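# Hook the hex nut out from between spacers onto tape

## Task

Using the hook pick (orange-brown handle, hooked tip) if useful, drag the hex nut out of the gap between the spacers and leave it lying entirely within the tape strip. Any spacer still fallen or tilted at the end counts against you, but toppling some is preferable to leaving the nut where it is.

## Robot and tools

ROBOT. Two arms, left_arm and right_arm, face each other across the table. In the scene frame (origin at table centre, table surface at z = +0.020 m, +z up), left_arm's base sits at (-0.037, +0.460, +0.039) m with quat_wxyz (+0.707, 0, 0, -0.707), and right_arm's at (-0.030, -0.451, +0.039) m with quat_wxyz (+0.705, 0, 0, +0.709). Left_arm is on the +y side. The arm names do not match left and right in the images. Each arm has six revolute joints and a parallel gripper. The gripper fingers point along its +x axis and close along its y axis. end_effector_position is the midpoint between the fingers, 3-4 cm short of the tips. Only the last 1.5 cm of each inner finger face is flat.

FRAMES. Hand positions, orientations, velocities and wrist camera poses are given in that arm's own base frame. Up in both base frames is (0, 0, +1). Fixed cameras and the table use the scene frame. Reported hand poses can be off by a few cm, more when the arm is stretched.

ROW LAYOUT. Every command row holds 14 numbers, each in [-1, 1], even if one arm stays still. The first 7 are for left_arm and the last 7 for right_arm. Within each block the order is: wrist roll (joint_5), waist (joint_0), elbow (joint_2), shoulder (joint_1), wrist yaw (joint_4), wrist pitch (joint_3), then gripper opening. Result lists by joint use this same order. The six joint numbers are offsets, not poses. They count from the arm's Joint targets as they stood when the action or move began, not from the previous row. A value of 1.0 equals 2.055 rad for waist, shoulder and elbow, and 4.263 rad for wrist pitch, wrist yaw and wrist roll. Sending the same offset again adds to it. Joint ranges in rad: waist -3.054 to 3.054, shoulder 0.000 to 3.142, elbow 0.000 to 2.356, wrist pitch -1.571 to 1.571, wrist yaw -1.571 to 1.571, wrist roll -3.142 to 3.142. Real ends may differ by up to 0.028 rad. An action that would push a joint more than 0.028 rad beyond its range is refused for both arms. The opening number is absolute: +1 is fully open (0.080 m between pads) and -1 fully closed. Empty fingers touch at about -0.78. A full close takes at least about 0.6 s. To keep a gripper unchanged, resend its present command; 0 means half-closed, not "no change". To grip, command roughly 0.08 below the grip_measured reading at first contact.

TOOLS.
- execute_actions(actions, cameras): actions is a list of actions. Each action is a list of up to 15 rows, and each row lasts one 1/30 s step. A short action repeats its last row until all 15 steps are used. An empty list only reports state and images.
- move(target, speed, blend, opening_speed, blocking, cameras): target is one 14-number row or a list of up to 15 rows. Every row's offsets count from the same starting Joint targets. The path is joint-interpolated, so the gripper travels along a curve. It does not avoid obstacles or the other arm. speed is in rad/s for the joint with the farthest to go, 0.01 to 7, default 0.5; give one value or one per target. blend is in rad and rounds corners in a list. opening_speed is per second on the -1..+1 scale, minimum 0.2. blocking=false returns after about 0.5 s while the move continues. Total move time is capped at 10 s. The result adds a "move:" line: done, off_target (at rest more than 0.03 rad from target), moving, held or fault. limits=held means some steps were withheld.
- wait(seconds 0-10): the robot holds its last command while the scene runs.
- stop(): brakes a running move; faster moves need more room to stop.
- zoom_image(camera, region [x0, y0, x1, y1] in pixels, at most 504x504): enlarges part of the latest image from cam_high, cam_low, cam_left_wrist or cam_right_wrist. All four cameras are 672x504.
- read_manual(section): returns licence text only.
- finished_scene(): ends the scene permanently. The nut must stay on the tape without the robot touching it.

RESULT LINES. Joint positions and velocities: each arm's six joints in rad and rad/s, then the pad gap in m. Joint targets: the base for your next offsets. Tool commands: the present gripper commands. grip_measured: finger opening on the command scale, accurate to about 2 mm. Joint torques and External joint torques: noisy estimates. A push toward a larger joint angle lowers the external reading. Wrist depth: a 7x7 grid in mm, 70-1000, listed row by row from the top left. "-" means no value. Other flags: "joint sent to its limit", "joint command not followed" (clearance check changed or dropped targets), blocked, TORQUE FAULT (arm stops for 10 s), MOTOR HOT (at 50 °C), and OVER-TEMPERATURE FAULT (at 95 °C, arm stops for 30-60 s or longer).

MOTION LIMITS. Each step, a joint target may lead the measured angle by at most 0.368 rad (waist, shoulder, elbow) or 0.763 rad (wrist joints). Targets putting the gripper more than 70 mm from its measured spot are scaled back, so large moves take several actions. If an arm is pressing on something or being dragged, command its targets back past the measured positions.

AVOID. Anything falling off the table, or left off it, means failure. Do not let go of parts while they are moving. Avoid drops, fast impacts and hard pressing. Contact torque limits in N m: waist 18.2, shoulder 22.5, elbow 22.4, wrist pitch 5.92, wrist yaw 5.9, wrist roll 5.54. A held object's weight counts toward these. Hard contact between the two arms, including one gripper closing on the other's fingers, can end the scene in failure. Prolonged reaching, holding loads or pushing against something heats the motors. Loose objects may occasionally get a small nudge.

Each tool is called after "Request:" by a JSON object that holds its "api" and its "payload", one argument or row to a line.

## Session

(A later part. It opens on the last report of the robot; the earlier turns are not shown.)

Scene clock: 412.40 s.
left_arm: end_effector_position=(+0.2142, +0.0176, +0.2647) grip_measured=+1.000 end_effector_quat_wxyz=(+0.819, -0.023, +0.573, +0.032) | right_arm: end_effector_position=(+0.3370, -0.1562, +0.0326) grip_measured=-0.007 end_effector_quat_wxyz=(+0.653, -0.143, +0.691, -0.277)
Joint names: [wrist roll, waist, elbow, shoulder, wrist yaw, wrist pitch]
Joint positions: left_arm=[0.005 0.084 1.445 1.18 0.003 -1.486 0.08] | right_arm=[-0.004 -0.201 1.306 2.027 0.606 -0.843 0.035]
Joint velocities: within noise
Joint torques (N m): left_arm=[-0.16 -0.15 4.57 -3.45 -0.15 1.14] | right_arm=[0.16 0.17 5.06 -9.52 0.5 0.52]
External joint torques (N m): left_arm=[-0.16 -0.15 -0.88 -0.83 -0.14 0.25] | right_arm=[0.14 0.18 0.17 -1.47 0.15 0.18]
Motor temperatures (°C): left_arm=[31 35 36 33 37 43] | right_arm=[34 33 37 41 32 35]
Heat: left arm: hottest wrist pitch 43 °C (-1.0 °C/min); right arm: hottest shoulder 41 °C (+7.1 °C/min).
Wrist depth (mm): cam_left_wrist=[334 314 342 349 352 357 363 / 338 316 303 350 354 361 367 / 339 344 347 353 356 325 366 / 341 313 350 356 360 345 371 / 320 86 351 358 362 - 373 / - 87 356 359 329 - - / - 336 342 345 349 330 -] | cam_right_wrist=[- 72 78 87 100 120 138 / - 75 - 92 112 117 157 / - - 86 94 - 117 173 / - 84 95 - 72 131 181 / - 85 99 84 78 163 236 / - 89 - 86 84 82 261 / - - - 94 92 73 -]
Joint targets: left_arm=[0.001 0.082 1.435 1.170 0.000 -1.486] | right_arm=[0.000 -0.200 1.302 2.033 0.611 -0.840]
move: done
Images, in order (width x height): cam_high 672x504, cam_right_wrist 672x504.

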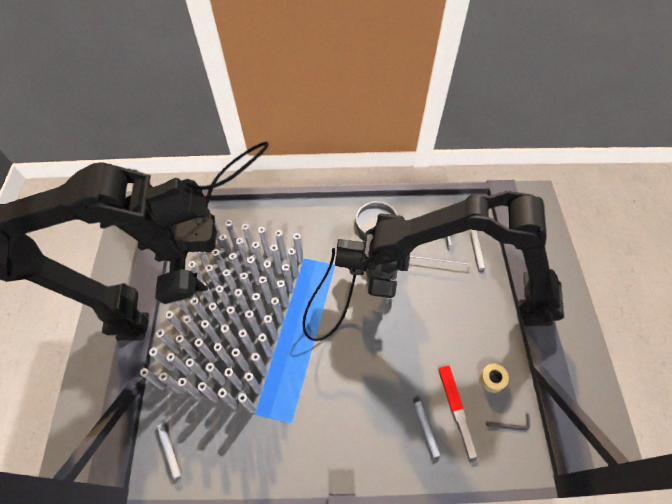

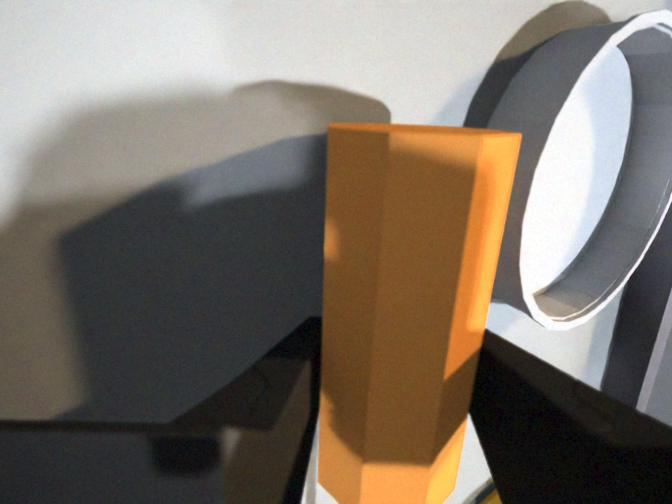

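Request:
{"api": "move", "payload": {
  "target": [0, 0, 0, 0, 0, 0, 1.0, 0, 0, -0.0034, 0.0034, 0, 0.0034, -0.09],
  "speed": 0.1,
  "cameras": ["cam_right_wrist"]
}}

Scene clock: 415.60 s.
left_arm: end_effector_position=(+0.2142, +0.0176, +0.2647) grip_measured=+1.000 end_effector_quat_wxyz=(+0.819, -0.023, +0.573, +0.032) | right_arm: end_effector_position=(+0.3374, -0.1565, +0.0310) grip_measured=-0.007 end_effector_quat_wxyz=(+0.654, -0.143, +0.689, -0.278)
Joint names: [wrist roll, waist, elbow, shoulder, wrist yaw, wrist pitch]
Joint positions: left_arm=[0.005 0.084 1.445 1.18 0.003 -1.486 0.08] | right_arm=[-0.004 -0.201 1.301 2.029 0.608 -0.831 0.035]
Joint velocities: within noise
Joint torques (N m): left_arm=[-0.17 -0.2 4.56 -3.48 -0.14 1.14] | right_arm=[0.16 0.15 4.84 -8.8 0.43 0.72]
External joint torques (N m): left_arm=[-0.17 -0.19 -0.91 -0.88 -0.15 0.24] | right_arm=[0.14 0.15 -0.07 -0.7 0.08 0.36]
Motor temperatures (°C): left_arm=[31 35 36 33 37 43] | right_arm=[34 33 37 41 32 35]
Heat: left arm: hottest wrist pitch 43 °C (+0.0 °C/min); right arm: hottest shoulder 41 °C (+7.0 °C/min).
Wrist depth (mm): cam_left_wrist=[335 314 342 348 353 358 362 / 337 317 304 350 353 360 365 / 338 344 347 353 357 324 368 / 341 312 351 356 360 346 373 / 319 86 350 358 362 - 374 / - 87 355 330 329 - - / - 335 341 345 348 330 -] | cam_right_wrist=[- 71 77 86 100 120 138 / - 75 - 91 109 114 155 / - - 84 94 - 116 173 / - 83 95 98 72 129 181 / - 84 98 84 77 160 235 / - 87 - 86 84 82 261 / - - - 96 92 73 -]
Joint targets: left_arm=[0.001 0.082 1.435 1.170 0.000 -1.486] | right_arm=[0.000 -0.200 1.295 2.040 0.611 -0.825]
move: done
Images, in order (width x height): cam_right_wrist 672x504.

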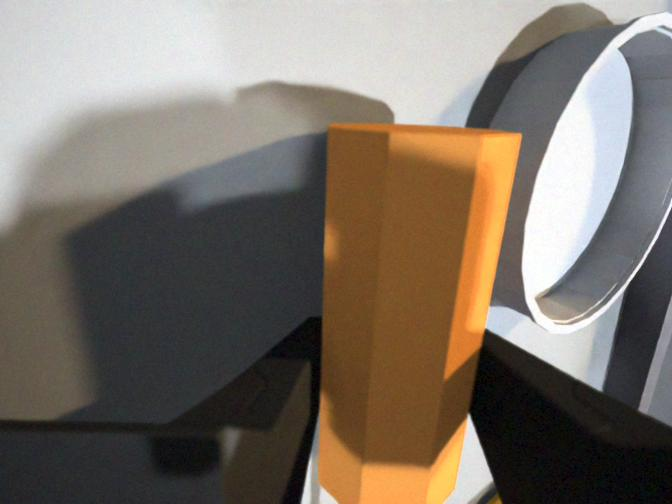

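Request:
{"api": "move", "payload": {
  "target": [0, 0, 0, 0, 0, 0, 1.0, 0, 0, 0.0017, -0.0017, 0, -0.0017, 0.14],
  "speed": 0.1,
  "opening_speed": 0.4,
  "cameras": ["cam_right_wrist", "cam_high"]
}}

Scene clock: 421.50 s.
left_arm: end_effector_position=(+0.2142, +0.0176, +0.2647) grip_measured=+1.000 end_effector_quat_wxyz=(+0.819, -0.023, +0.573, +0.032) | right_arm: end_effector_position=(+0.3371, -0.1574, +0.0317) grip_measured=+0.137 end_effector_quat_wxyz=(+0.652, -0.146, +0.688, -0.281)
Joint names: [wrist roll, waist, elbow, shoulder, wrist yaw, wrist pitch]
Joint positions: left_arm=[0.005 0.084 1.445 1.18 0.003 -1.486 0.08] | right_arm=[-0.004 -0.201 1.301 2.029 0.616 -0.832 0.041]
Joint velocities: within noise
Joint torques (N m): left_arm=[-0.18 -0.18 4.57 -3.47 -0.15 1.15] | right_arm=[0.16 0.14 5.26 -9.25 0.17 0.27]
External joint torques (N m): left_arm=[-0.18 -0.19 -0.91 -0.88 -0.15 0.24] | right_arm=[0.13 0.19 0.41 -1.22 -0.17 -0.07]
Motor temperatures (°C): left_arm=[31 35 36 33 36 43] | right_arm=[34 33 36 41 32 36]
Heat: left arm: hottest wrist pitch 43 °C (+0.0 °C/min); right arm: hottest shoulder 41 °C (+6.1 °C/min).
Wrist depth (mm): cam_left_wrist=[335 314 344 349 352 358 364 / 338 315 304 349 355 359 364 / 339 343 348 353 358 324 368 / 339 313 351 356 359 345 371 / 319 86 351 358 362 - 375 / - 87 356 358 327 - - / - 336 343 345 349 331 -] | cam_right_wrist=[- 72 78 87 101 121 140 / - 75 - 91 112 116 157 / - - 86 78 - 119 173 / - 84 95 98 75 159 182 / - 84 98 85 81 160 237 / - 87 - 89 86 87 260 / - - - 96 97 73 -]
Joint targets: left_arm=[0.001 0.082 1.435 1.170 0.000 -1.486] | right_arm=[0.000 -0.200 1.298 2.036 0.611 -0.832]
move: done
Images, in order (width x height): cam_high 672x504, cam_right_wrist 672x504.

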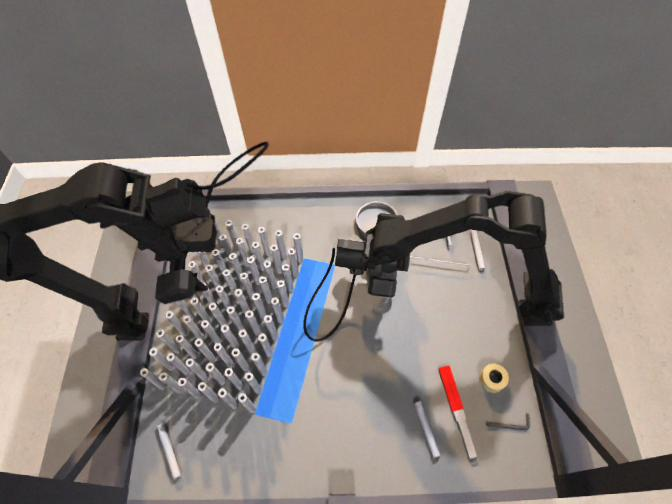

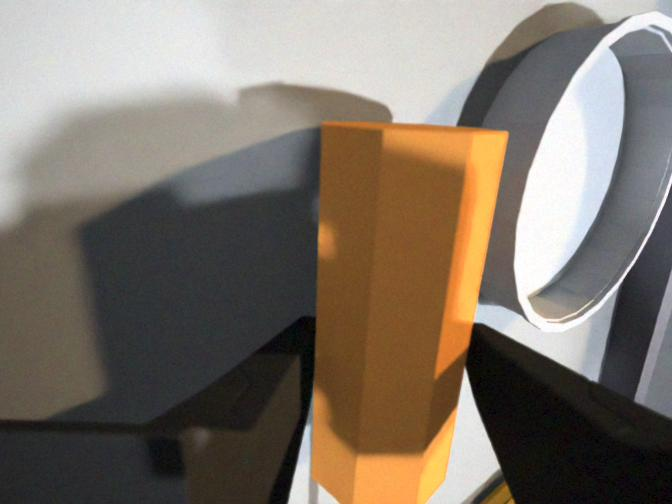

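Request:
{"api": "move", "payload": {
  "target": [
    [0, 0, 0, 0, 0, 0, 1.0, 0, 0.0113, 0.0106, -0.0101, 0, -0.0102, 0.14],
    [0, 0, 0, 0, 0, 0, 1.0, 0, 0.0113, 0.0106, -0.0101, 0, -0.0102, 0.6],
    [0, 0, 0, 0, 0, 0, 1.0, 0, 0.0454, 0.0501, -0.0359, 0, -0.0416, 0.6]
  ],
  "speed": 0.25,
  "opening_speed": 1.5,
  "cameras": ["cam_right_wrist", "cam_high"]
}}

Scene clock: 431.57 s.
left_arm: end_effector_position=(+0.2142, +0.0176, +0.2647) grip_measured=+1.000 end_effector_quat_wxyz=(+0.819, -0.023, +0.573, +0.032) | right_arm: end_effector_position=(+0.3459, -0.1248, +0.0697) grip_measured=+0.598 end_effector_quat_wxyz=(+0.654, -0.179, +0.693, -0.245)
Joint names: [wrist roll, waist, elbow, shoulder, wrist yaw, wrist pitch]
Joint positions: left_arm=[0.005 0.084 1.445 1.18 0.003 -1.486 0.08] | right_arm=[-0.004 -0.109 1.391 1.977 0.612 -1.007 0.062]
Joint velocities: within noise
Joint torques (N m): left_arm=[-0.17 -0.27 4.57 -3.48 -0.17 1.15] | right_arm=[0.16 0.19 7.26 -11.87 0.28 0.07]
External joint torques (N m): left_arm=[-0.17 -0.26 -0.93 -0.76 -0.17 0.28] | right_arm=[0.13 0.19 2.05 -3.77 -0.06 -0.24]
Motor temperatures (°C): left_arm=[31 35 36 33 36 43] | right_arm=[34 33 36 42 32 35]
Heat: left arm: hottest wrist pitch 43 °C (+0.0 °C/min); right arm: hottest shoulder 42 °C (+4.0 °C/min).
Wrist depth (mm): cam_left_wrist=[335 314 342 349 354 358 363 / 337 315 304 351 354 360 365 / 340 344 348 354 356 325 367 / 340 311 350 357 359 346 372 / 321 86 351 358 363 - 374 / - 87 356 359 328 - - / - 336 340 343 349 330 -] | cam_right_wrist=[- 99 109 126 145 173 212 / - 104 118 133 158 176 225 / 101 109 123 136 122 209 242 / - 118 132 138 131 225 872 / - 122 138 141 209 249 955 / - - 79 172 231 94 77 / - - 172 199 247 89 73]
Joint targets: left_arm=[0.001 0.082 1.435 1.170 0.000 -1.486] | right_arm=[0.000 -0.107 1.401 1.963 0.611 -1.010]
move: done
Images, in order (width x height): cam_high 672x504, cam_right_wrist 672x504.

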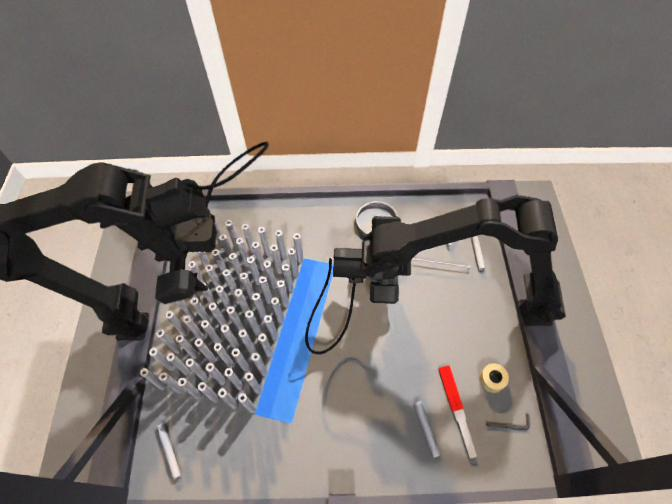

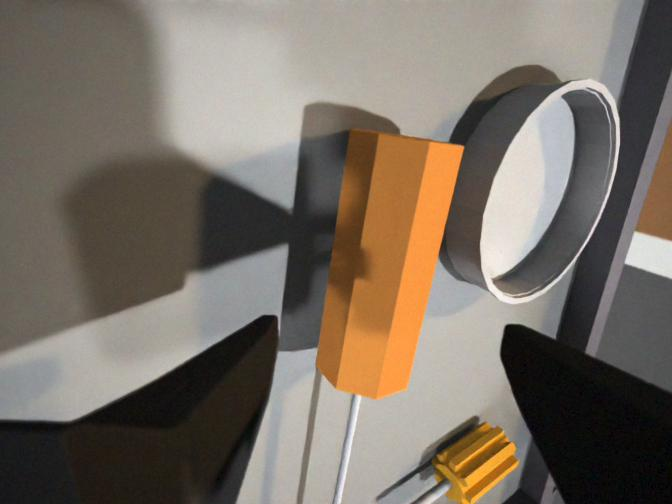

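Request:
{"api": "move", "payload": {
  "target": [0, 0, 0, 0, 0, 0, 1.0, -0.0547, -0.1674, 0.1066, 0.0054, -0.1433, -0.0483, 1.0],
  "speed": 0.7,
  "cameras": ["cam_right_wrist", "cam_high"]
}}

Request:
{"api": "zoom_image", "payload": {
  "camera": "cam_high",
  "region": [440, 240, 490, 290]
}}

Scene clock: 436.00 s.
left_arm: end_effector_position=(+0.2142, +0.0176, +0.2647) grip_measured=+1.000 end_effector_quat_wxyz=(+0.819, -0.023, +0.573, +0.032) | right_arm: end_effector_position=(+0.3348, -0.1628, +0.0956) grip_measured=+0.998 end_effector_quat_wxyz=(+0.699, +0.078, +0.707, -0.078)
Joint names: [wrist roll, waist, elbow, shoulder, wrist yaw, wrist pitch]
Joint positions: left_arm=[0.005 0.084 1.445 1.18 0.003 -1.486 0.08] | right_arm=[-0.229 -0.451 1.609 1.977 0.004 -1.213 0.08]
Joint velocities: within noise
Joint torques (N m): left_arm=[-0.18 -0.19 4.55 -3.43 -0.16 1.13] | right_arm=[-0.12 0.02 7.69 -10.89 -0.12 0.11]
External joint torques (N m): left_arm=[-0.18 -0.19 -0.92 -0.77 -0.16 0.25] | right_arm=[-0.12 0.02 2.28 -2.58 -0.11 -0.2]
Motor temperatures (°C): left_arm=[31 35 36 33 36 43] | right_arm=[34 33 37 42 32 35]
Heat: left arm: hottest wrist pitch 43 °C (+0.0 °C/min); right arm: hottest shoulder 42 °C (+4.0 °C/min).
Wrist depth (mm): cam_left_wrist=[335 313 343 348 353 358 362 / 338 314 304 349 356 361 367 / 339 343 347 354 357 324 367 / 339 312 351 355 359 346 372 / 319 86 350 356 363 - 375 / - 87 357 357 329 - - / - 336 342 343 348 331 -] | cam_right_wrist=[148 147 147 145 144 143 142 / 158 157 156 153 151 150 150 / 168 167 165 161 132 160 158 / 180 180 177 172 143 171 170 / 195 190 188 186 157 184 182 / - - 206 205 203 198 81 / - - 225 223 222 219 75]
Joint targets: left_arm=[0.001 0.082 1.435 1.170 0.000 -1.486] | right_arm=[-0.233 -0.451 1.620 1.974 0.000 -1.216]
move: done
Images, in order (width x height): cam_high 672x504, cam_right_wrist 672x504.

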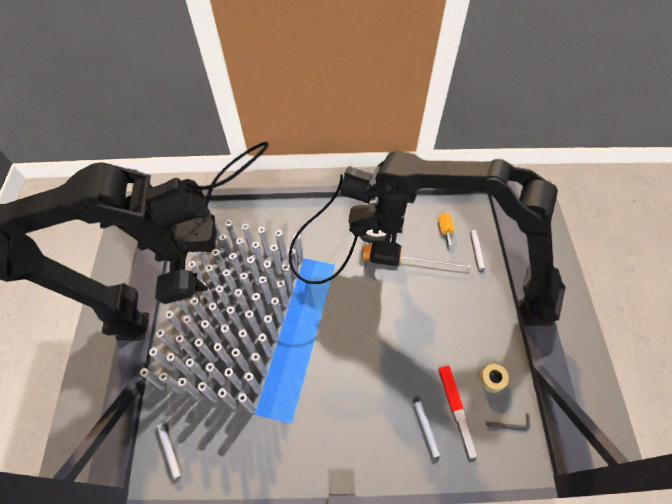

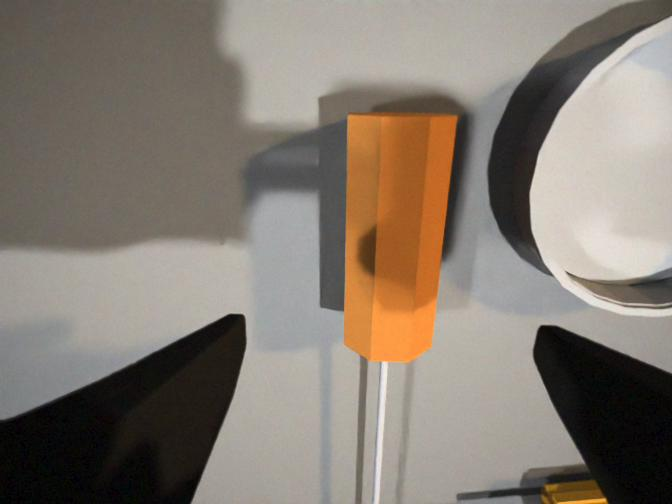

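Scaled by 10.080 from the camera's 672x504 image, which has a finer 960x720 frame.

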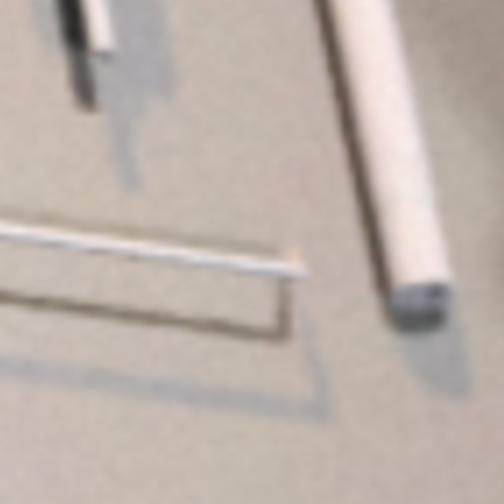

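Request:
{"api": "move", "payload": {
  "target": [
    [0, 0, 0, 0, 0, 0, 1.0, -0.0110, -0.0092, -0.0976, 0.0337, 0, 0.0631, 1.0],
    [0, 0, 0, 0, 0, 0, 1.0, -0.0110, -0.0092, -0.0976, 0.0337, 0, 0.0631, -0.09],
    [0, 0, 0, 0, 0, 0, 1.0, -0.0110, -0.0092, 0.0351, -0.0031, 0, -0.0186, -0.09],
    [0, 0, 0, 0, 0, 0, 1.0, 0.0547, 0.1221, -0.0350, -0.0269, 0.1433, 0.0037, -0.09],
    [0, 0, 0, 0, 0, 0, 1.0, 0.0547, 0.1221, -0.1498, 0.0233, 0.1433, 0.0832, -0.09]
  ],
  "speed": [0.3, 0.3, 0.6, 0.7, 0.3],
  "opening_speed": 1.2,
  "cameras": ["cam_right_wrist", "cam_high"]
}}

Scene clock: 452.90 s.
left_arm: end_effector_position=(+0.2142, +0.0176, +0.2647) grip_measured=+1.000 end_effector_quat_wxyz=(+0.819, -0.023, +0.573, +0.032) | right_arm: end_effector_position=(+0.3369, -0.1558, +0.0380) grip_measured=-0.011 end_effector_quat_wxyz=(+0.652, -0.143, +0.691, -0.277)
Joint names: [wrist roll, waist, elbow, shoulder, wrist yaw, wrist pitch]
Joint positions: left_arm=[0.005 0.084 1.445 1.18 0.003 -1.486 0.08] | right_arm=[-0.004 -0.2 1.317 2.017 0.606 -0.864 0.034]
Joint velocities: within noise
Joint torques (N m): left_arm=[-0.16 -0.2 4.55 -3.4 -0.16 1.13] | right_arm=[0.17 0.08 5.18 -9.74 0.5 0.5]
External joint torques (N m): left_arm=[-0.16 -0.21 -0.91 -0.78 -0.16 0.25] | right_arm=[0.14 0.08 0.22 -1.59 0.16 0.17]
Motor temperatures (°C): left_arm=[31 35 36 33 36 43] | right_arm=[34 33 38 42 32 35]
Heat: left arm: hottest wrist pitch 43 °C (+0.0 °C/min); right arm: hottest shoulder 42 °C (+3.0 °C/min).
Wrist depth (mm): cam_left_wrist=[335 314 345 348 354 358 364 / 338 314 303 351 355 361 366 / 339 343 347 352 356 324 368 / 340 313 351 356 359 346 371 / 319 86 352 355 362 - 374 / - 87 356 360 329 - - / - 336 340 345 348 331 -] | cam_right_wrist=[- 75 83 95 111 125 137 / - 79 86 99 118 125 162 / - 84 92 - - 157 178 / - 88 99 - - 172 186 / - 91 102 83 73 173 245 / - 94 - 83 80 82 276 / - - - 91 88 73 -]
Joint targets: left_arm=[0.000 0.082 1.435 1.170 0.000 -1.486] | right_arm=[0.000 -0.200 1.312 2.021 0.611 -0.861]
move: done
Images, in order (width x height): cam_high 672x504, cam_right_wrist 672x504.

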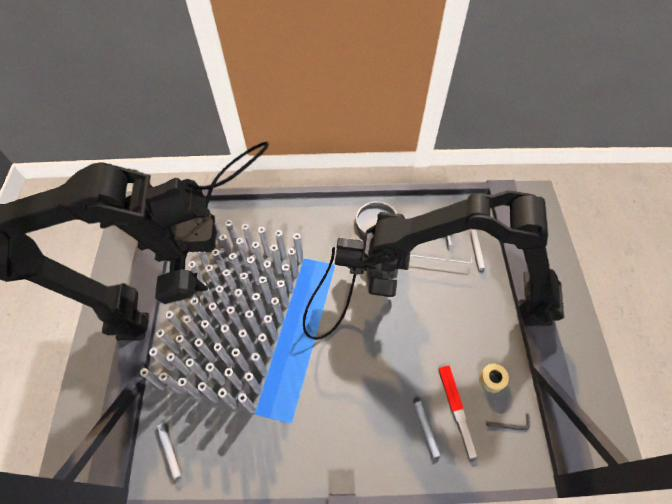

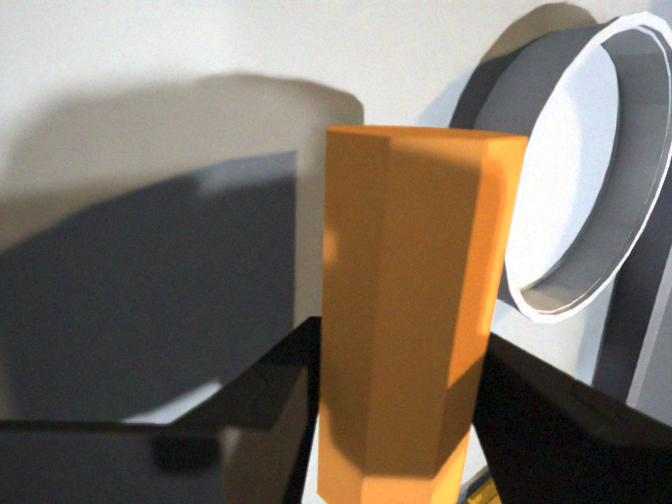

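Request:
{"api": "move", "payload": {
  "target": [0, 0, 0, 0, 0, 0, 1.0, 0, 0, -0.0065, 0.0065, 0, 0.0065, -0.09],
  "speed": 0.1,
  "cameras": []
}}

Scene clock: 456.50 s.
left_arm: end_effector_position=(+0.2142, +0.0176, +0.2647) grip_measured=+1.000 end_effector_quat_wxyz=(+0.819, -0.023, +0.573, +0.032) | right_arm: end_effector_position=(+0.3376, -0.1560, +0.0316) grip_measured=-0.011 end_effector_quat_wxyz=(+0.654, -0.143, +0.690, -0.277)
Joint names: [wrist roll, waist, elbow, shoulder, wrist yaw, wrist pitch]
Joint positions: left_arm=[0.005 0.084 1.445 1.18 0.003 -1.486 0.08] | right_arm=[-0.004 -0.2 1.304 2.028 0.606 -0.836 0.034]
Joint velocities: within noise
Joint torques (N m): left_arm=[-0.16 -0.24 4.57 -3.47 -0.15 1.15] | right_arm=[0.17 0.13 4.98 -9.39 0.5 0.54]
External joint torques (N m): left_arm=[-0.16 -0.25 -0.87 -0.84 -0.15 0.28] | right_arm=[0.15 0.08 0.11 -1.25 0.16 0.21]
Motor temperatures (°C): left_arm=[31 35 36 33 36 43] | right_arm=[34 33 37 43 32 35]
Heat: left arm: hottest wrist pitch 43 °C (+0.0 °C/min); right arm: hottest shoulder 43 °C (+4.0 °C/min).
Wrist depth (mm): cam_left_wrist=[336 315 342 349 353 358 362 / 337 313 304 350 354 358 368 / 340 343 349 353 356 325 367 / 340 312 351 355 360 345 370 / 320 86 350 357 362 - 375 / - 87 354 359 328 - - / - 336 341 345 348 331 -] | cam_right_wrist=[- 71 77 86 99 121 139 / - 75 - 91 109 115 155 / - - 84 - - 144 173 / - 83 94 - - 129 180 / - 84 97 83 73 153 235 / - 87 - 83 80 82 261 / - - - 91 88 73 -]
Joint targets: left_arm=[0.000 0.082 1.435 1.170 0.000 -1.486] | right_arm=[0.000 -0.200 1.299 2.035 0.611 -0.833]
move: done
No camera images: "cameras" was empty.

Request:
{"api": "move", "payload": {
  "target": [
    [0, 0, 0, 0, 0, 0, 1.0, 0, 0, -0.0025, 0.0025, 0, 0.0025, -0.09],
    [0, 0, 0, 0, 0, 0, 1.0, 0, 0, -0.0012, 0.0012, 0, 0.0012, 0.14]
  ],
  "speed": 0.1,
  "opening_speed": 0.4,
  "cameras": ["cam_right_wrist"]
}}

Scene clock: 463.10 s.
left_arm: end_effector_position=(+0.2142, +0.0176, +0.2647) grip_measured=+1.000 end_effector_quat_wxyz=(+0.819, -0.023, +0.573, +0.032) | right_arm: end_effector_position=(+0.3375, -0.1572, +0.0317) grip_measured=+0.137 end_effector_quat_wxyz=(+0.653, -0.146, +0.688, -0.281)
Joint names: [wrist roll, waist, elbow, shoulder, wrist yaw, wrist pitch]
Joint positions: left_arm=[0.005 0.084 1.445 1.18 0.003 -1.486 0.08] | right_arm=[-0.004 -0.2 1.301 2.028 0.615 -0.83 0.041]
Joint velocities: within noise
Joint torques (N m): left_arm=[-0.17 -0.19 4.57 -3.49 -0.17 1.14] | right_arm=[0.16 0.13 5.08 -9.22 0.17 0.45]
External joint torques (N m): left_arm=[-0.17 -0.18 -0.89 -0.87 -0.17 0.25] | right_arm=[0.14 0.14 0.15 -1.04 -0.18 0.1]
Motor temperatures (°C): left_arm=[31 35 36 33 36 43] | right_arm=[34 33 37 43 32 35]
Heat: left arm: hottest wrist pitch 43 °C (+0.0 °C/min); right arm: hottest shoulder 43 °C (+3.0 °C/min).
Wrist depth (mm): cam_left_wrist=[336 314 342 348 354 356 363 / 337 315 303 350 355 359 367 / 340 342 347 351 359 325 367 / 340 312 350 355 359 346 371 / 319 86 351 356 362 - 374 / - 87 355 358 328 - - / - 336 342 344 349 331 -] | cam_right_wrist=[- 72 78 87 101 122 139 / - 75 - 91 104 116 156 / - - 86 94 - 119 174 / - 84 95 98 75 159 183 / - 84 98 88 82 163 237 / - 87 - 92 87 87 260 / - - - 99 97 73 -]
Joint targets: left_arm=[0.000 0.082 1.435 1.170 0.000 -1.486] | right_arm=[0.000 -0.200 1.297 2.037 0.611 -0.828]
move: done
Images, in order (width x height): cam_right_wrist 672x504.

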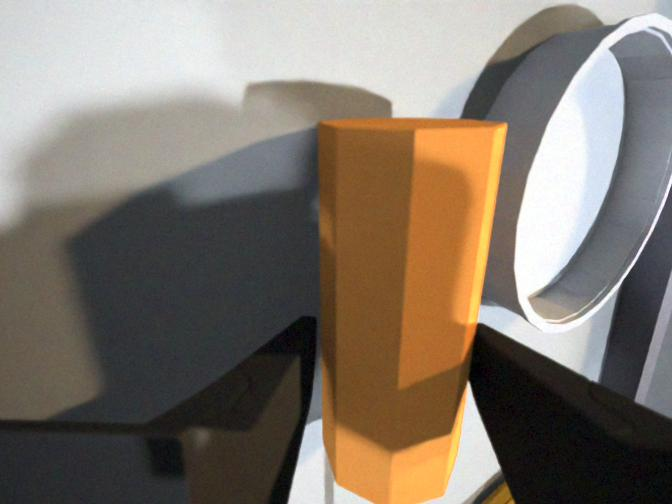

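Request:
{"api": "move", "payload": {
  "target": [
    [0, 0, 0, 0, 0, 0, 1.0, 0, 0.0113, 0.0111, -0.0106, 0, -0.0111, 0.14],
    [0, 0, 0, 0, 0, 0, 1.0, 0, 0.0113, 0.0111, -0.0106, 0, -0.0111, 0.6],
    [0, 0, 0, 0, 0, 0, 1.0, 0, 0.0454, 0.0506, -0.0364, 0, -0.0426, 0.6],
    [0, 0, 0, 0, 0, 0, 1.0, -0.0657, -0.1314, 0.1572, -0.0307, -0.1433, -0.0910, 1.0]
  ],
  "speed": [0.25, 0.25, 0.4, 0.7],
  "opening_speed": 1.5,
  "cameras": ["cam_right_wrist", "cam_high"]
}}

Request:
{"api": "zoom_image", "payload": {
  "camera": "cam_high",
  "region": [440, 240, 490, 290]
}}

Scene clock: 472.83 s.
left_arm: end_effector_position=(+0.2142, +0.0176, +0.2647) grip_measured=+1.000 end_effector_quat_wxyz=(+0.819, -0.023, +0.573, +0.032) | right_arm: end_effector_position=(+0.3314, -0.1690, +0.0962) grip_measured=+0.997 end_effector_quat_wxyz=(+0.700, +0.068, +0.707, -0.068)
Joint names: [wrist roll, waist, elbow, shoulder, wrist yaw, wrist pitch]
Joint positions: left_arm=[0.005 0.084 1.445 1.18 0.003 -1.486 0.08] | right_arm=[-0.276 -0.47 1.608 1.975 0.004 -1.213 0.08]
Joint velocities: within noise
Joint torques (N m): left_arm=[-0.16 -0.18 4.6 -3.49 -0.16 1.14] | right_arm=[-0.1 -0.02 7.7 -10.51 -0.12 0.11]
External joint torques (N m): left_arm=[-0.17 -0.18 -0.88 -0.83 -0.15 0.25] | right_arm=[-0.1 -0.07 2.23 -2.19 -0.1 -0.23]
Motor temperatures (°C): left_arm=[31 35 36 33 36 43] | right_arm=[34 33 37 43 32 35]
Heat: left arm: hottest wrist pitch 43 °C (+0.0 °C/min); right arm: hottest shoulder 43 °C (+2.0 °C/min).
Wrist depth (mm): cam_left_wrist=[335 314 344 348 351 358 363 / 337 315 304 349 355 360 365 / 340 344 349 354 356 323 366 / 341 313 350 356 360 345 370 / 319 86 351 359 360 - 373 / - 87 355 358 328 - - / - 335 342 343 349 332 -] | cam_right_wrist=[149 148 147 146 145 144 142 / 159 158 157 151 152 151 150 / 169 168 166 134 160 160 159 / 181 180 178 143 171 171 170 / 195 191 189 158 185 184 170 / - - 208 206 202 199 81 / - - 226 222 222 219 75]
Joint targets: left_arm=[0.000 0.082 1.435 1.170 0.000 -1.486] | right_arm=[-0.280 -0.470 1.620 1.974 0.000 -1.216]
move: done
Images, in order (width x height): cam_high 672x504, cam_right_wrist 672x504.

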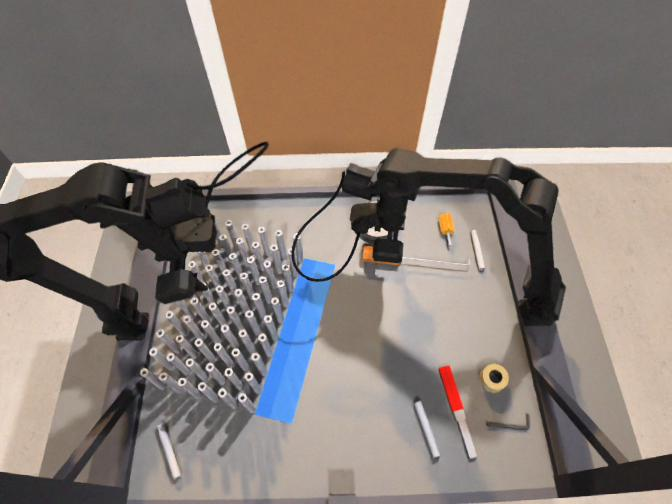

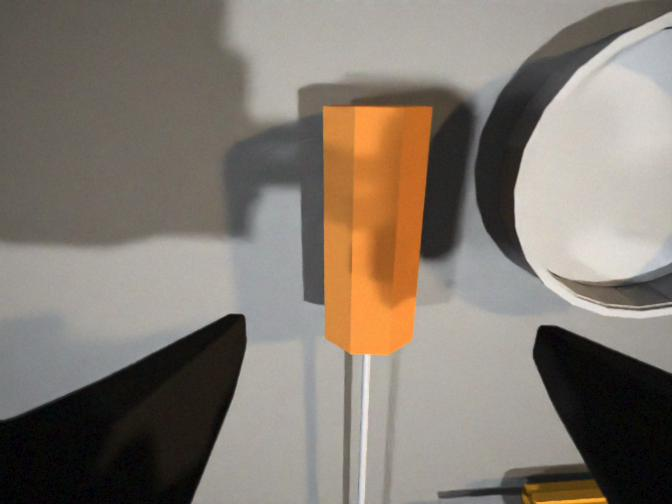

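Scaled by 10.080 from the camera's 672x504 image, which has a finer 960x720 frame.

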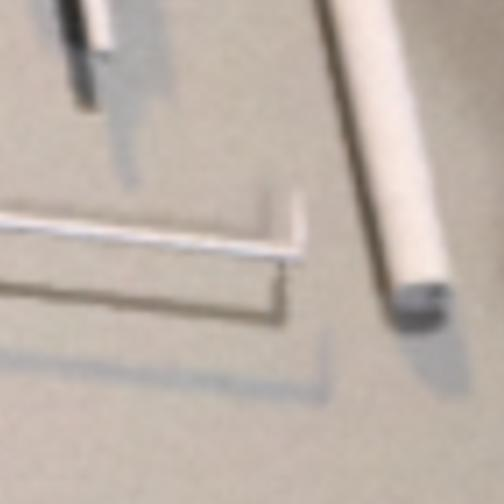

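Request:
{"api": "move", "payload": {
  "target": [
    [0, 0, 0, 0, 0, 0, 1.0, -0.0089, 0, -0.1007, 0.0357, 0, 0.0656, 1.0],
    [0, 0, 0, 0, 0, 0, 1.0, -0.0089, 0, -0.1007, 0.0357, 0, 0.0656, -0.13],
    [0, 0, 0, 0, 0, 0, 1.0, -0.0089, 0, 0.0351, -0.0031, 0, -0.0186, -0.13]
  ],
  "speed": [0.3, 0.3, 0.4],
  "opening_speed": 1.2,
  "cameras": ["cam_right_wrist", "cam_high"]
}}

Scene clock: 537.17 s.
left_arm: end_effector_position=(+0.2142, +0.0176, +0.2647) grip_measured=+1.000 end_effector_quat_wxyz=(+0.819, -0.023, +0.573, +0.032) | right_arm: end_effector_position=(+0.3317, -0.1689, +0.1113) grip_measured=-0.014 end_effector_quat_wxyz=(+0.697, +0.058, +0.713, -0.052)
Joint names: [wrist roll, waist, elbow, shoulder, wrist yaw, wrist pitch]
Joint positions: left_arm=[0.005 0.084 1.445 1.18 0.003 -1.486 0.08] | right_arm=[-0.314 -0.47 1.68 1.983 0.002 -1.292 0.034]
Joint velocities: within noise
Joint torques (N m): left_arm=[-0.15 -0.21 4.54 -3.46 -0.16 1.14] | right_arm=[-0.09 0.07 7.71 -12.45 -0.07 0.11]
External joint torques (N m): left_arm=[-0.16 -0.22 -0.93 -0.85 -0.16 0.24] | right_arm=[-0.09 0.08 2.29 -4.1 -0.05 -0.19]
Motor temperatures (°C): left_arm=[31 34 36 34 36 43] | right_arm=[34 33 40 41 32 34]
Heat: left arm: hottest wrist pitch 43 °C (+0.0 °C/min); right arm: hottest shoulder 41 °C (-1.0 °C/min).
Wrist depth (mm): cam_left_wrist=[335 314 344 349 352 359 363 / 339 315 304 349 356 360 365 / 339 343 347 352 358 324 367 / 341 313 352 355 360 346 370 / 319 86 352 356 361 - 375 / - 87 356 359 328 - - / - 336 342 344 349 330 -] | cam_right_wrist=[163 160 160 158 158 155 153 / 174 172 170 167 164 164 161 / 185 184 183 - - 174 173 / 199 198 195 - - 184 183 / 215 213 209 80 71 201 201 / 233 227 - 81 76 82 215 / - - - 85 83 72 -]
Joint targets: left_arm=[0.000 0.082 1.435 1.170 0.000 -1.486] | right_arm=[-0.318 -0.470 1.692 1.968 0.000 -1.295]
move: done
Images, in order (width x height): cam_high 672x504, cam_right_wrist 672x504.

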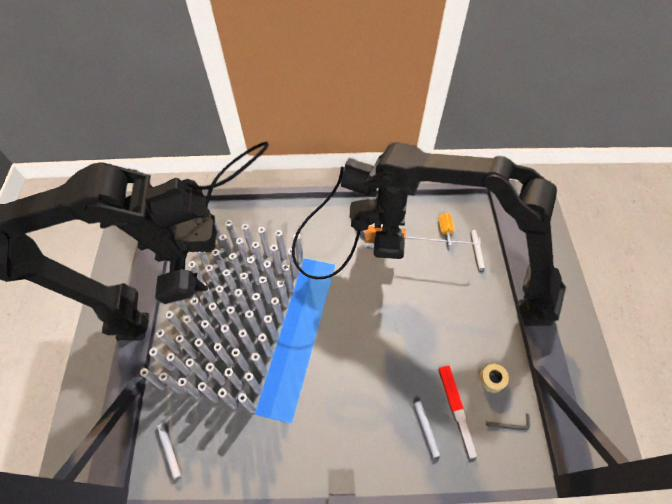

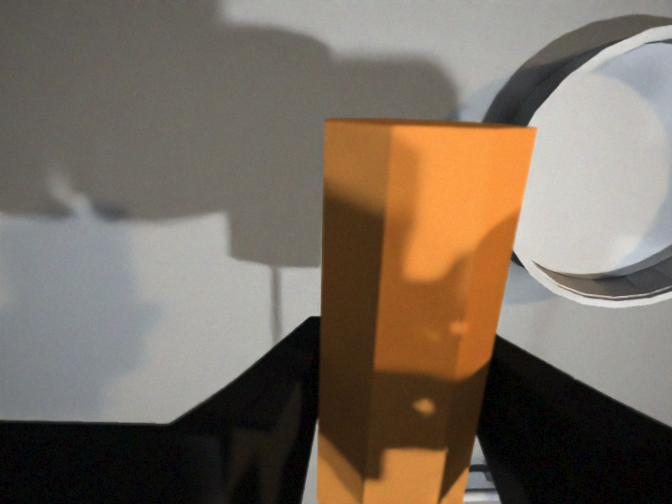

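Request:
{"api": "move", "payload": {
  "target": [
    [0, 0.0409, -0.1106, -0.1848, 0, 0.0153, 1.0, 0.0373, 0.0487, -0.1777, -0.2733, 0, 0.1382, -0.13],
    [0, 0.0818, -0.2212, -0.3696, 0, 0.0306, 1.0, 0.0746, 0.1314, -0.4101, -0.3109, 0, 0.4163, -0.13]
  ],
  "speed": [0.6, 0.8],
  "blend": 0.15
}}

Scene clock: 547.67 s.
left_arm: end_effector_position=(+0.1031, +0.0256, +0.2393) grip_measured=+1.000 end_effector_quat_wxyz=(+0.917, -0.046, +0.381, +0.112) | right_arm: end_effector_position=(+0.4146, -0.0859, +0.2928) grip_measured=-0.014 end_effector_quat_wxyz=(+0.995, -0.002, +0.011, -0.103)
Joint names: [wrist roll, waist, elbow, shoulder, wrist yaw, wrist pitch]
Joint positions: left_arm=[0.005 0.248 0.99 0.418 0.003 -1.359 0.08] | right_arm=[-0.005 -0.203 0.852 1.346 0.002 0.471 0.034]
Joint velocities: within noise
Joint torques (N m): left_arm=[-0.17 0.26 4.08 1.19 -0.15 2] | right_arm=[0.18 0.35 7.03 -8.54 -0.05 2.3]
External joint torques (N m): left_arm=[-0.17 0.26 -0.94 -0.65 -0.15 0.58] | right_arm=[0.18 0.35 0.36 -3.48 -0.05 0.66]
Motor temperatures (°C): left_arm=[31 34 36 33 36 43] | right_arm=[34 33 39 44 32 35]
Heat: left arm: hottest wrist pitch 43 °C (+0.0 °C/min); right arm: hottest shoulder 44 °C (+3.0 °C/min).
Wrist depth (mm): cam_left_wrist=[- 471 466 484 486 492 495 / 417 421 343 365 437 445 448 / 387 308 323 332 377 323 406 / 356 330 319 335 332 323 300 / 341 86 330 336 306 - 341 / - 87 316 315 316 - - / - 274 296 299 297 264 -] | cam_right_wrist=[- - 434 - - - - / - - 414 - - - - / - - 650 - - - - / - - 541 - - - - / 554 484 554 80 71 - - / 370 412 - 81 76 82 - / - - - 85 83 73 -]
Joint targets: left_arm=[0.000 0.250 0.981 0.410 0.000 -1.356] | right_arm=[0.000 -0.200 0.849 1.329 0.000 0.479]
move: done

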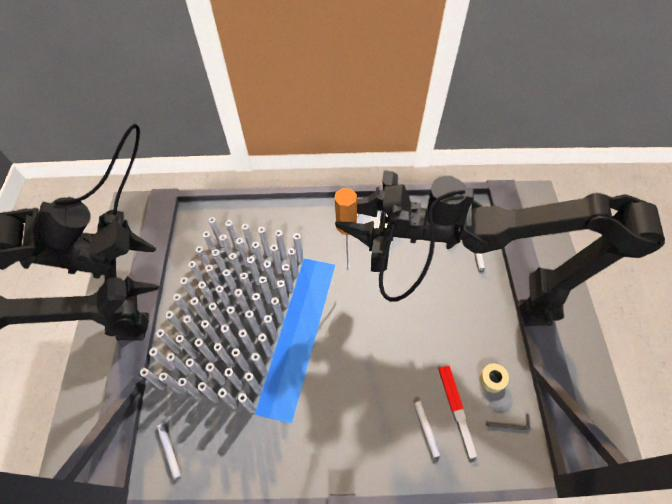

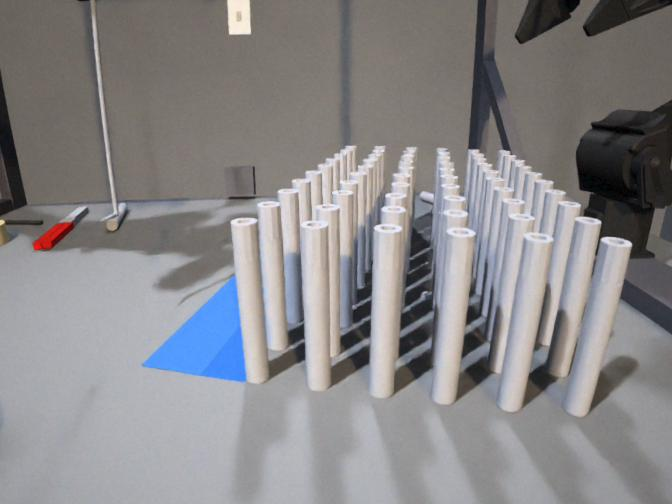

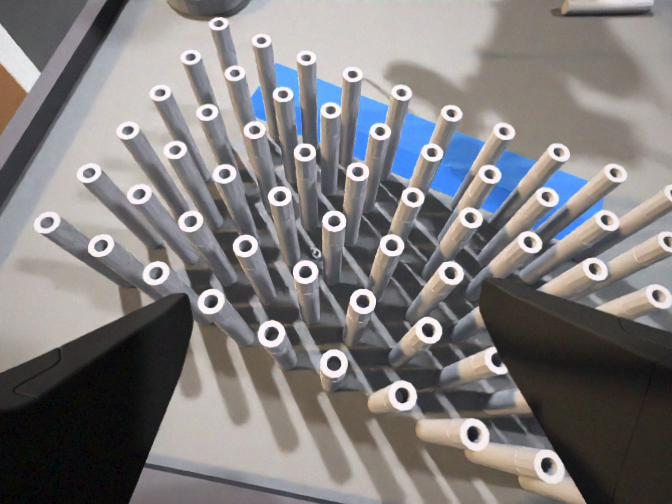

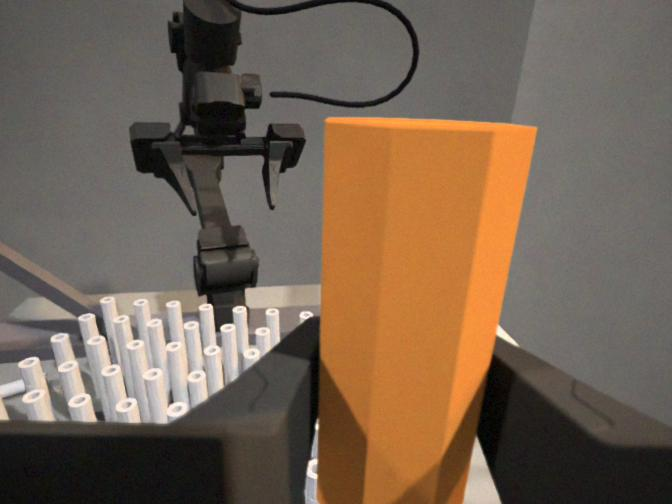

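Request:
{"api": "zoom_image", "payload": {
  "camera": "cam_low",
  "region": [60, 0, 180, 250]
}}

Request:
{"api": "zoom_image", "payload": {
  "camera": "cam_high",
  "region": [320, 180, 380, 290]
}}

Request:
{"api": "zoom_image", "payload": {
  "camera": "cam_left_wrist",
  "region": [250, 180, 400, 330]
}}

Scaled by 2.016 from the camera's 672x504 image, which has a finer 960x720 frame.

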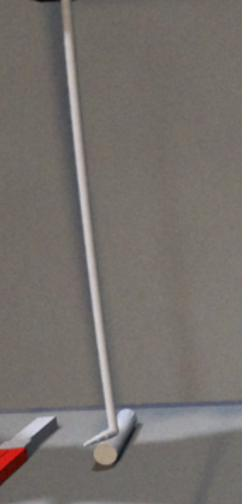

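Scaled by 4.582 from the camera's 672x504 image, which has a finer 960x720 frame.

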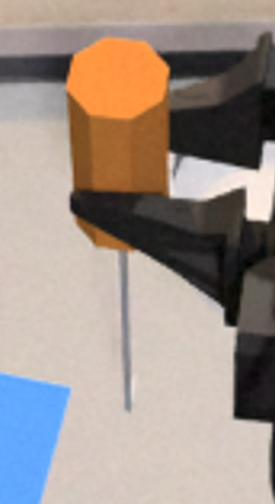

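Scaled by 3.360 from the camera's 672x504 image, which has a finer 960x720 frame.

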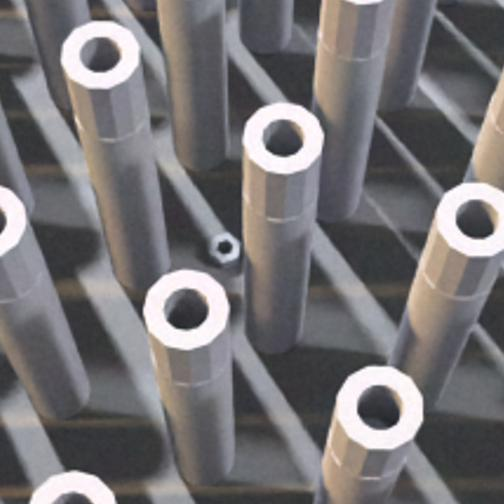

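Request:
{"api": "move", "payload": {
  "target": [
    [0, 0, 0, 0, 0, 0, 1.0, 0, 0.0170, 0.1532, 0.0544, 0, -0.0474, -0.13],
    [0, 0, 0, 0, 0, 0, 1.0, -0.0118, 0.0816, 0.5637, 0.4844, 0.0546, 0.0125, -0.13]
  ],
  "speed": [0.6, 0.7],
  "blend": 0.1
}}

Scene clock: 575.97 s.
left_arm: end_effector_position=(+0.1032, +0.0256, +0.2392) grip_measured=+1.000 end_effector_quat_wxyz=(+0.917, -0.046, +0.381, +0.112) | right_arm: end_effector_position=(+0.6608, -0.0560, +0.3129) grip_measured=-0.014 end_effector_quat_wxyz=(+0.987, -0.014, -0.092, -0.133)
Joint names: [wrist roll, waist, elbow, shoulder, wrist yaw, wrist pitch]
Joint positions: left_arm=[0.005 0.248 0.99 0.418 0.003 -1.359 0.08] | right_arm=[-0.047 -0.033 1.991 2.326 0.231 0.526 0.034]
Joint velocities: within noise
Joint torques (N m): left_arm=[-0.15 0.28 4.15 1.19 -0.16 1.99] | right_arm=[-0.07 0.05 9.55 -14.95 0.07 2.06]
External joint torques (N m): left_arm=[-0.15 0.27 -0.78 -0.68 -0.15 0.59] | right_arm=[-0.07 0.07 2.98 -3.44 0.09 0.57]
Motor temperatures (°C): left_arm=[31 34 35 32 36 44] | right_arm=[34 33 39 43 32 43]
Heat: left arm: hottest wrist pitch 44 °C (+1.0 °C/min); right arm: hottest shoulder 43 °C (+2.0 °C/min).
Wrist depth (mm): cam_left_wrist=[- 472 469 482 488 491 496 / 416 422 329 339 440 444 447 / 387 307 323 332 379 322 406 / 353 331 319 333 332 324 301 / 338 86 330 336 306 - 273 / - 87 317 314 316 - - / - 274 297 299 297 263 -] | cam_right_wrist=[- - 212 - - - - / - 304 229 - - - - / - - 189 - - - - / 187 221 236 - - - - / - 214 - 80 71 - - / - - - 81 76 82 - / - - - 85 83 72 -]
Joint targets: left_arm=[0.000 0.250 0.981 0.410 0.000 -1.356] | right_arm=[-0.050 -0.032 2.007 2.324 0.233 0.533]
move: done

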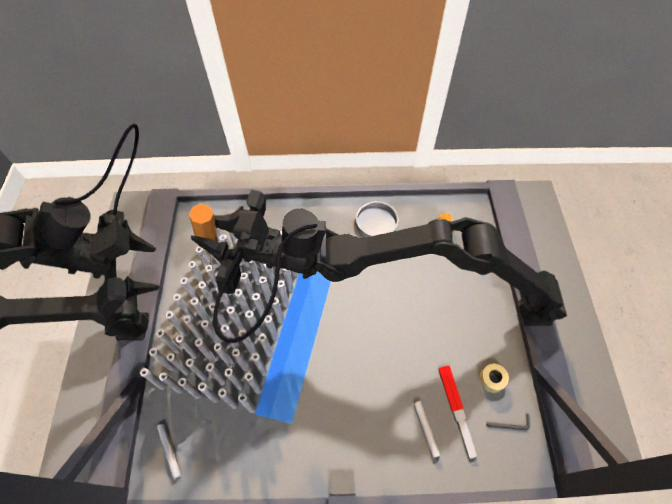

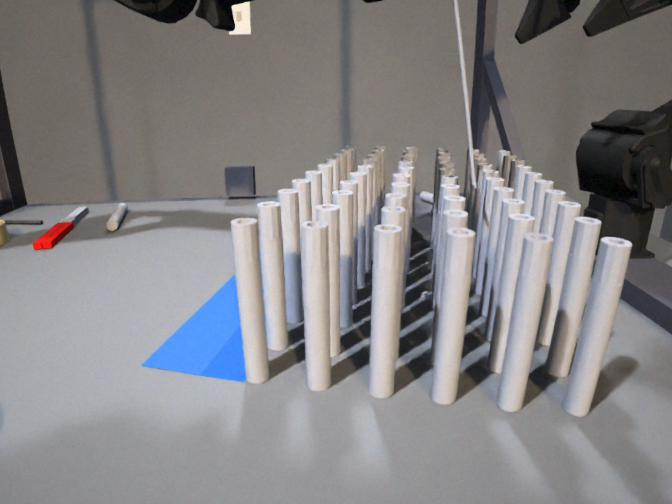

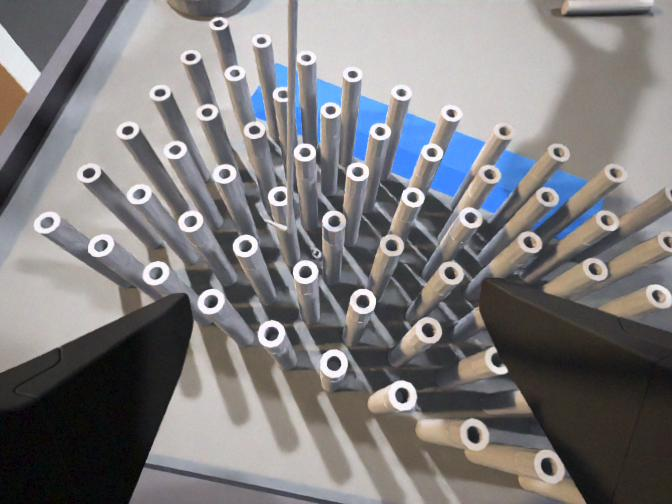

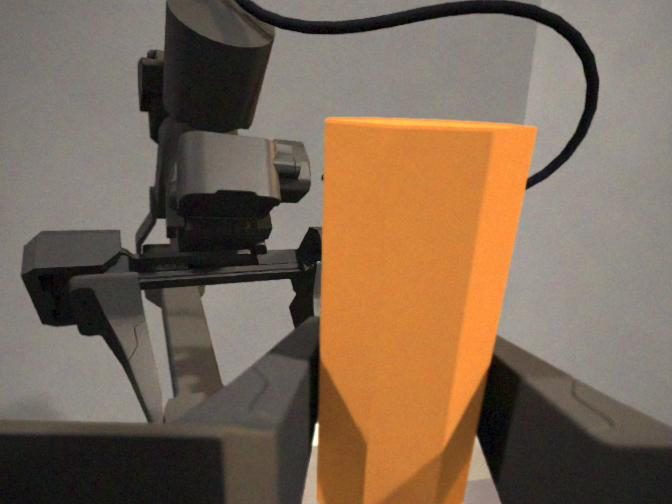

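Request:
{"api": "zoom_image", "payload": {
  "camera": "cam_left_wrist",
  "region": [220, 120, 400, 300]
}}

Request:
{"api": "zoom_image", "payload": {
  "camera": "cam_high",
  "region": [170, 190, 310, 330]
}}

Request:
{"api": "zoom_image", "payload": {
  "camera": "cam_low",
  "region": [400, 120, 540, 260]
}}

Scaled by 2.800 from the camera's 672x504 image, which has a finer 960x720 frame.

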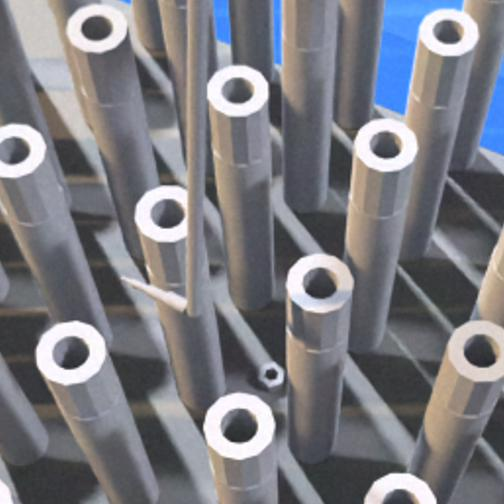

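Scaled by 3.600 from the camera's 672x504 image, which has a finer 960x720 frame.

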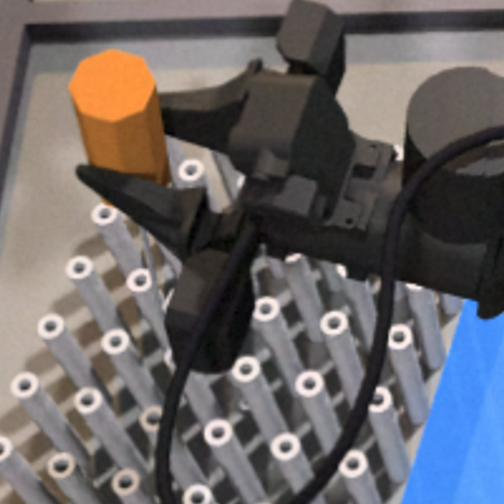

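Scaled by 3.600 from the camera's 672x504 image, which has a finer 960x720 frame.

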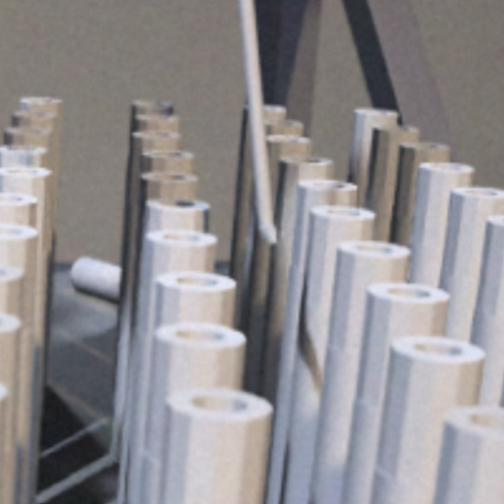

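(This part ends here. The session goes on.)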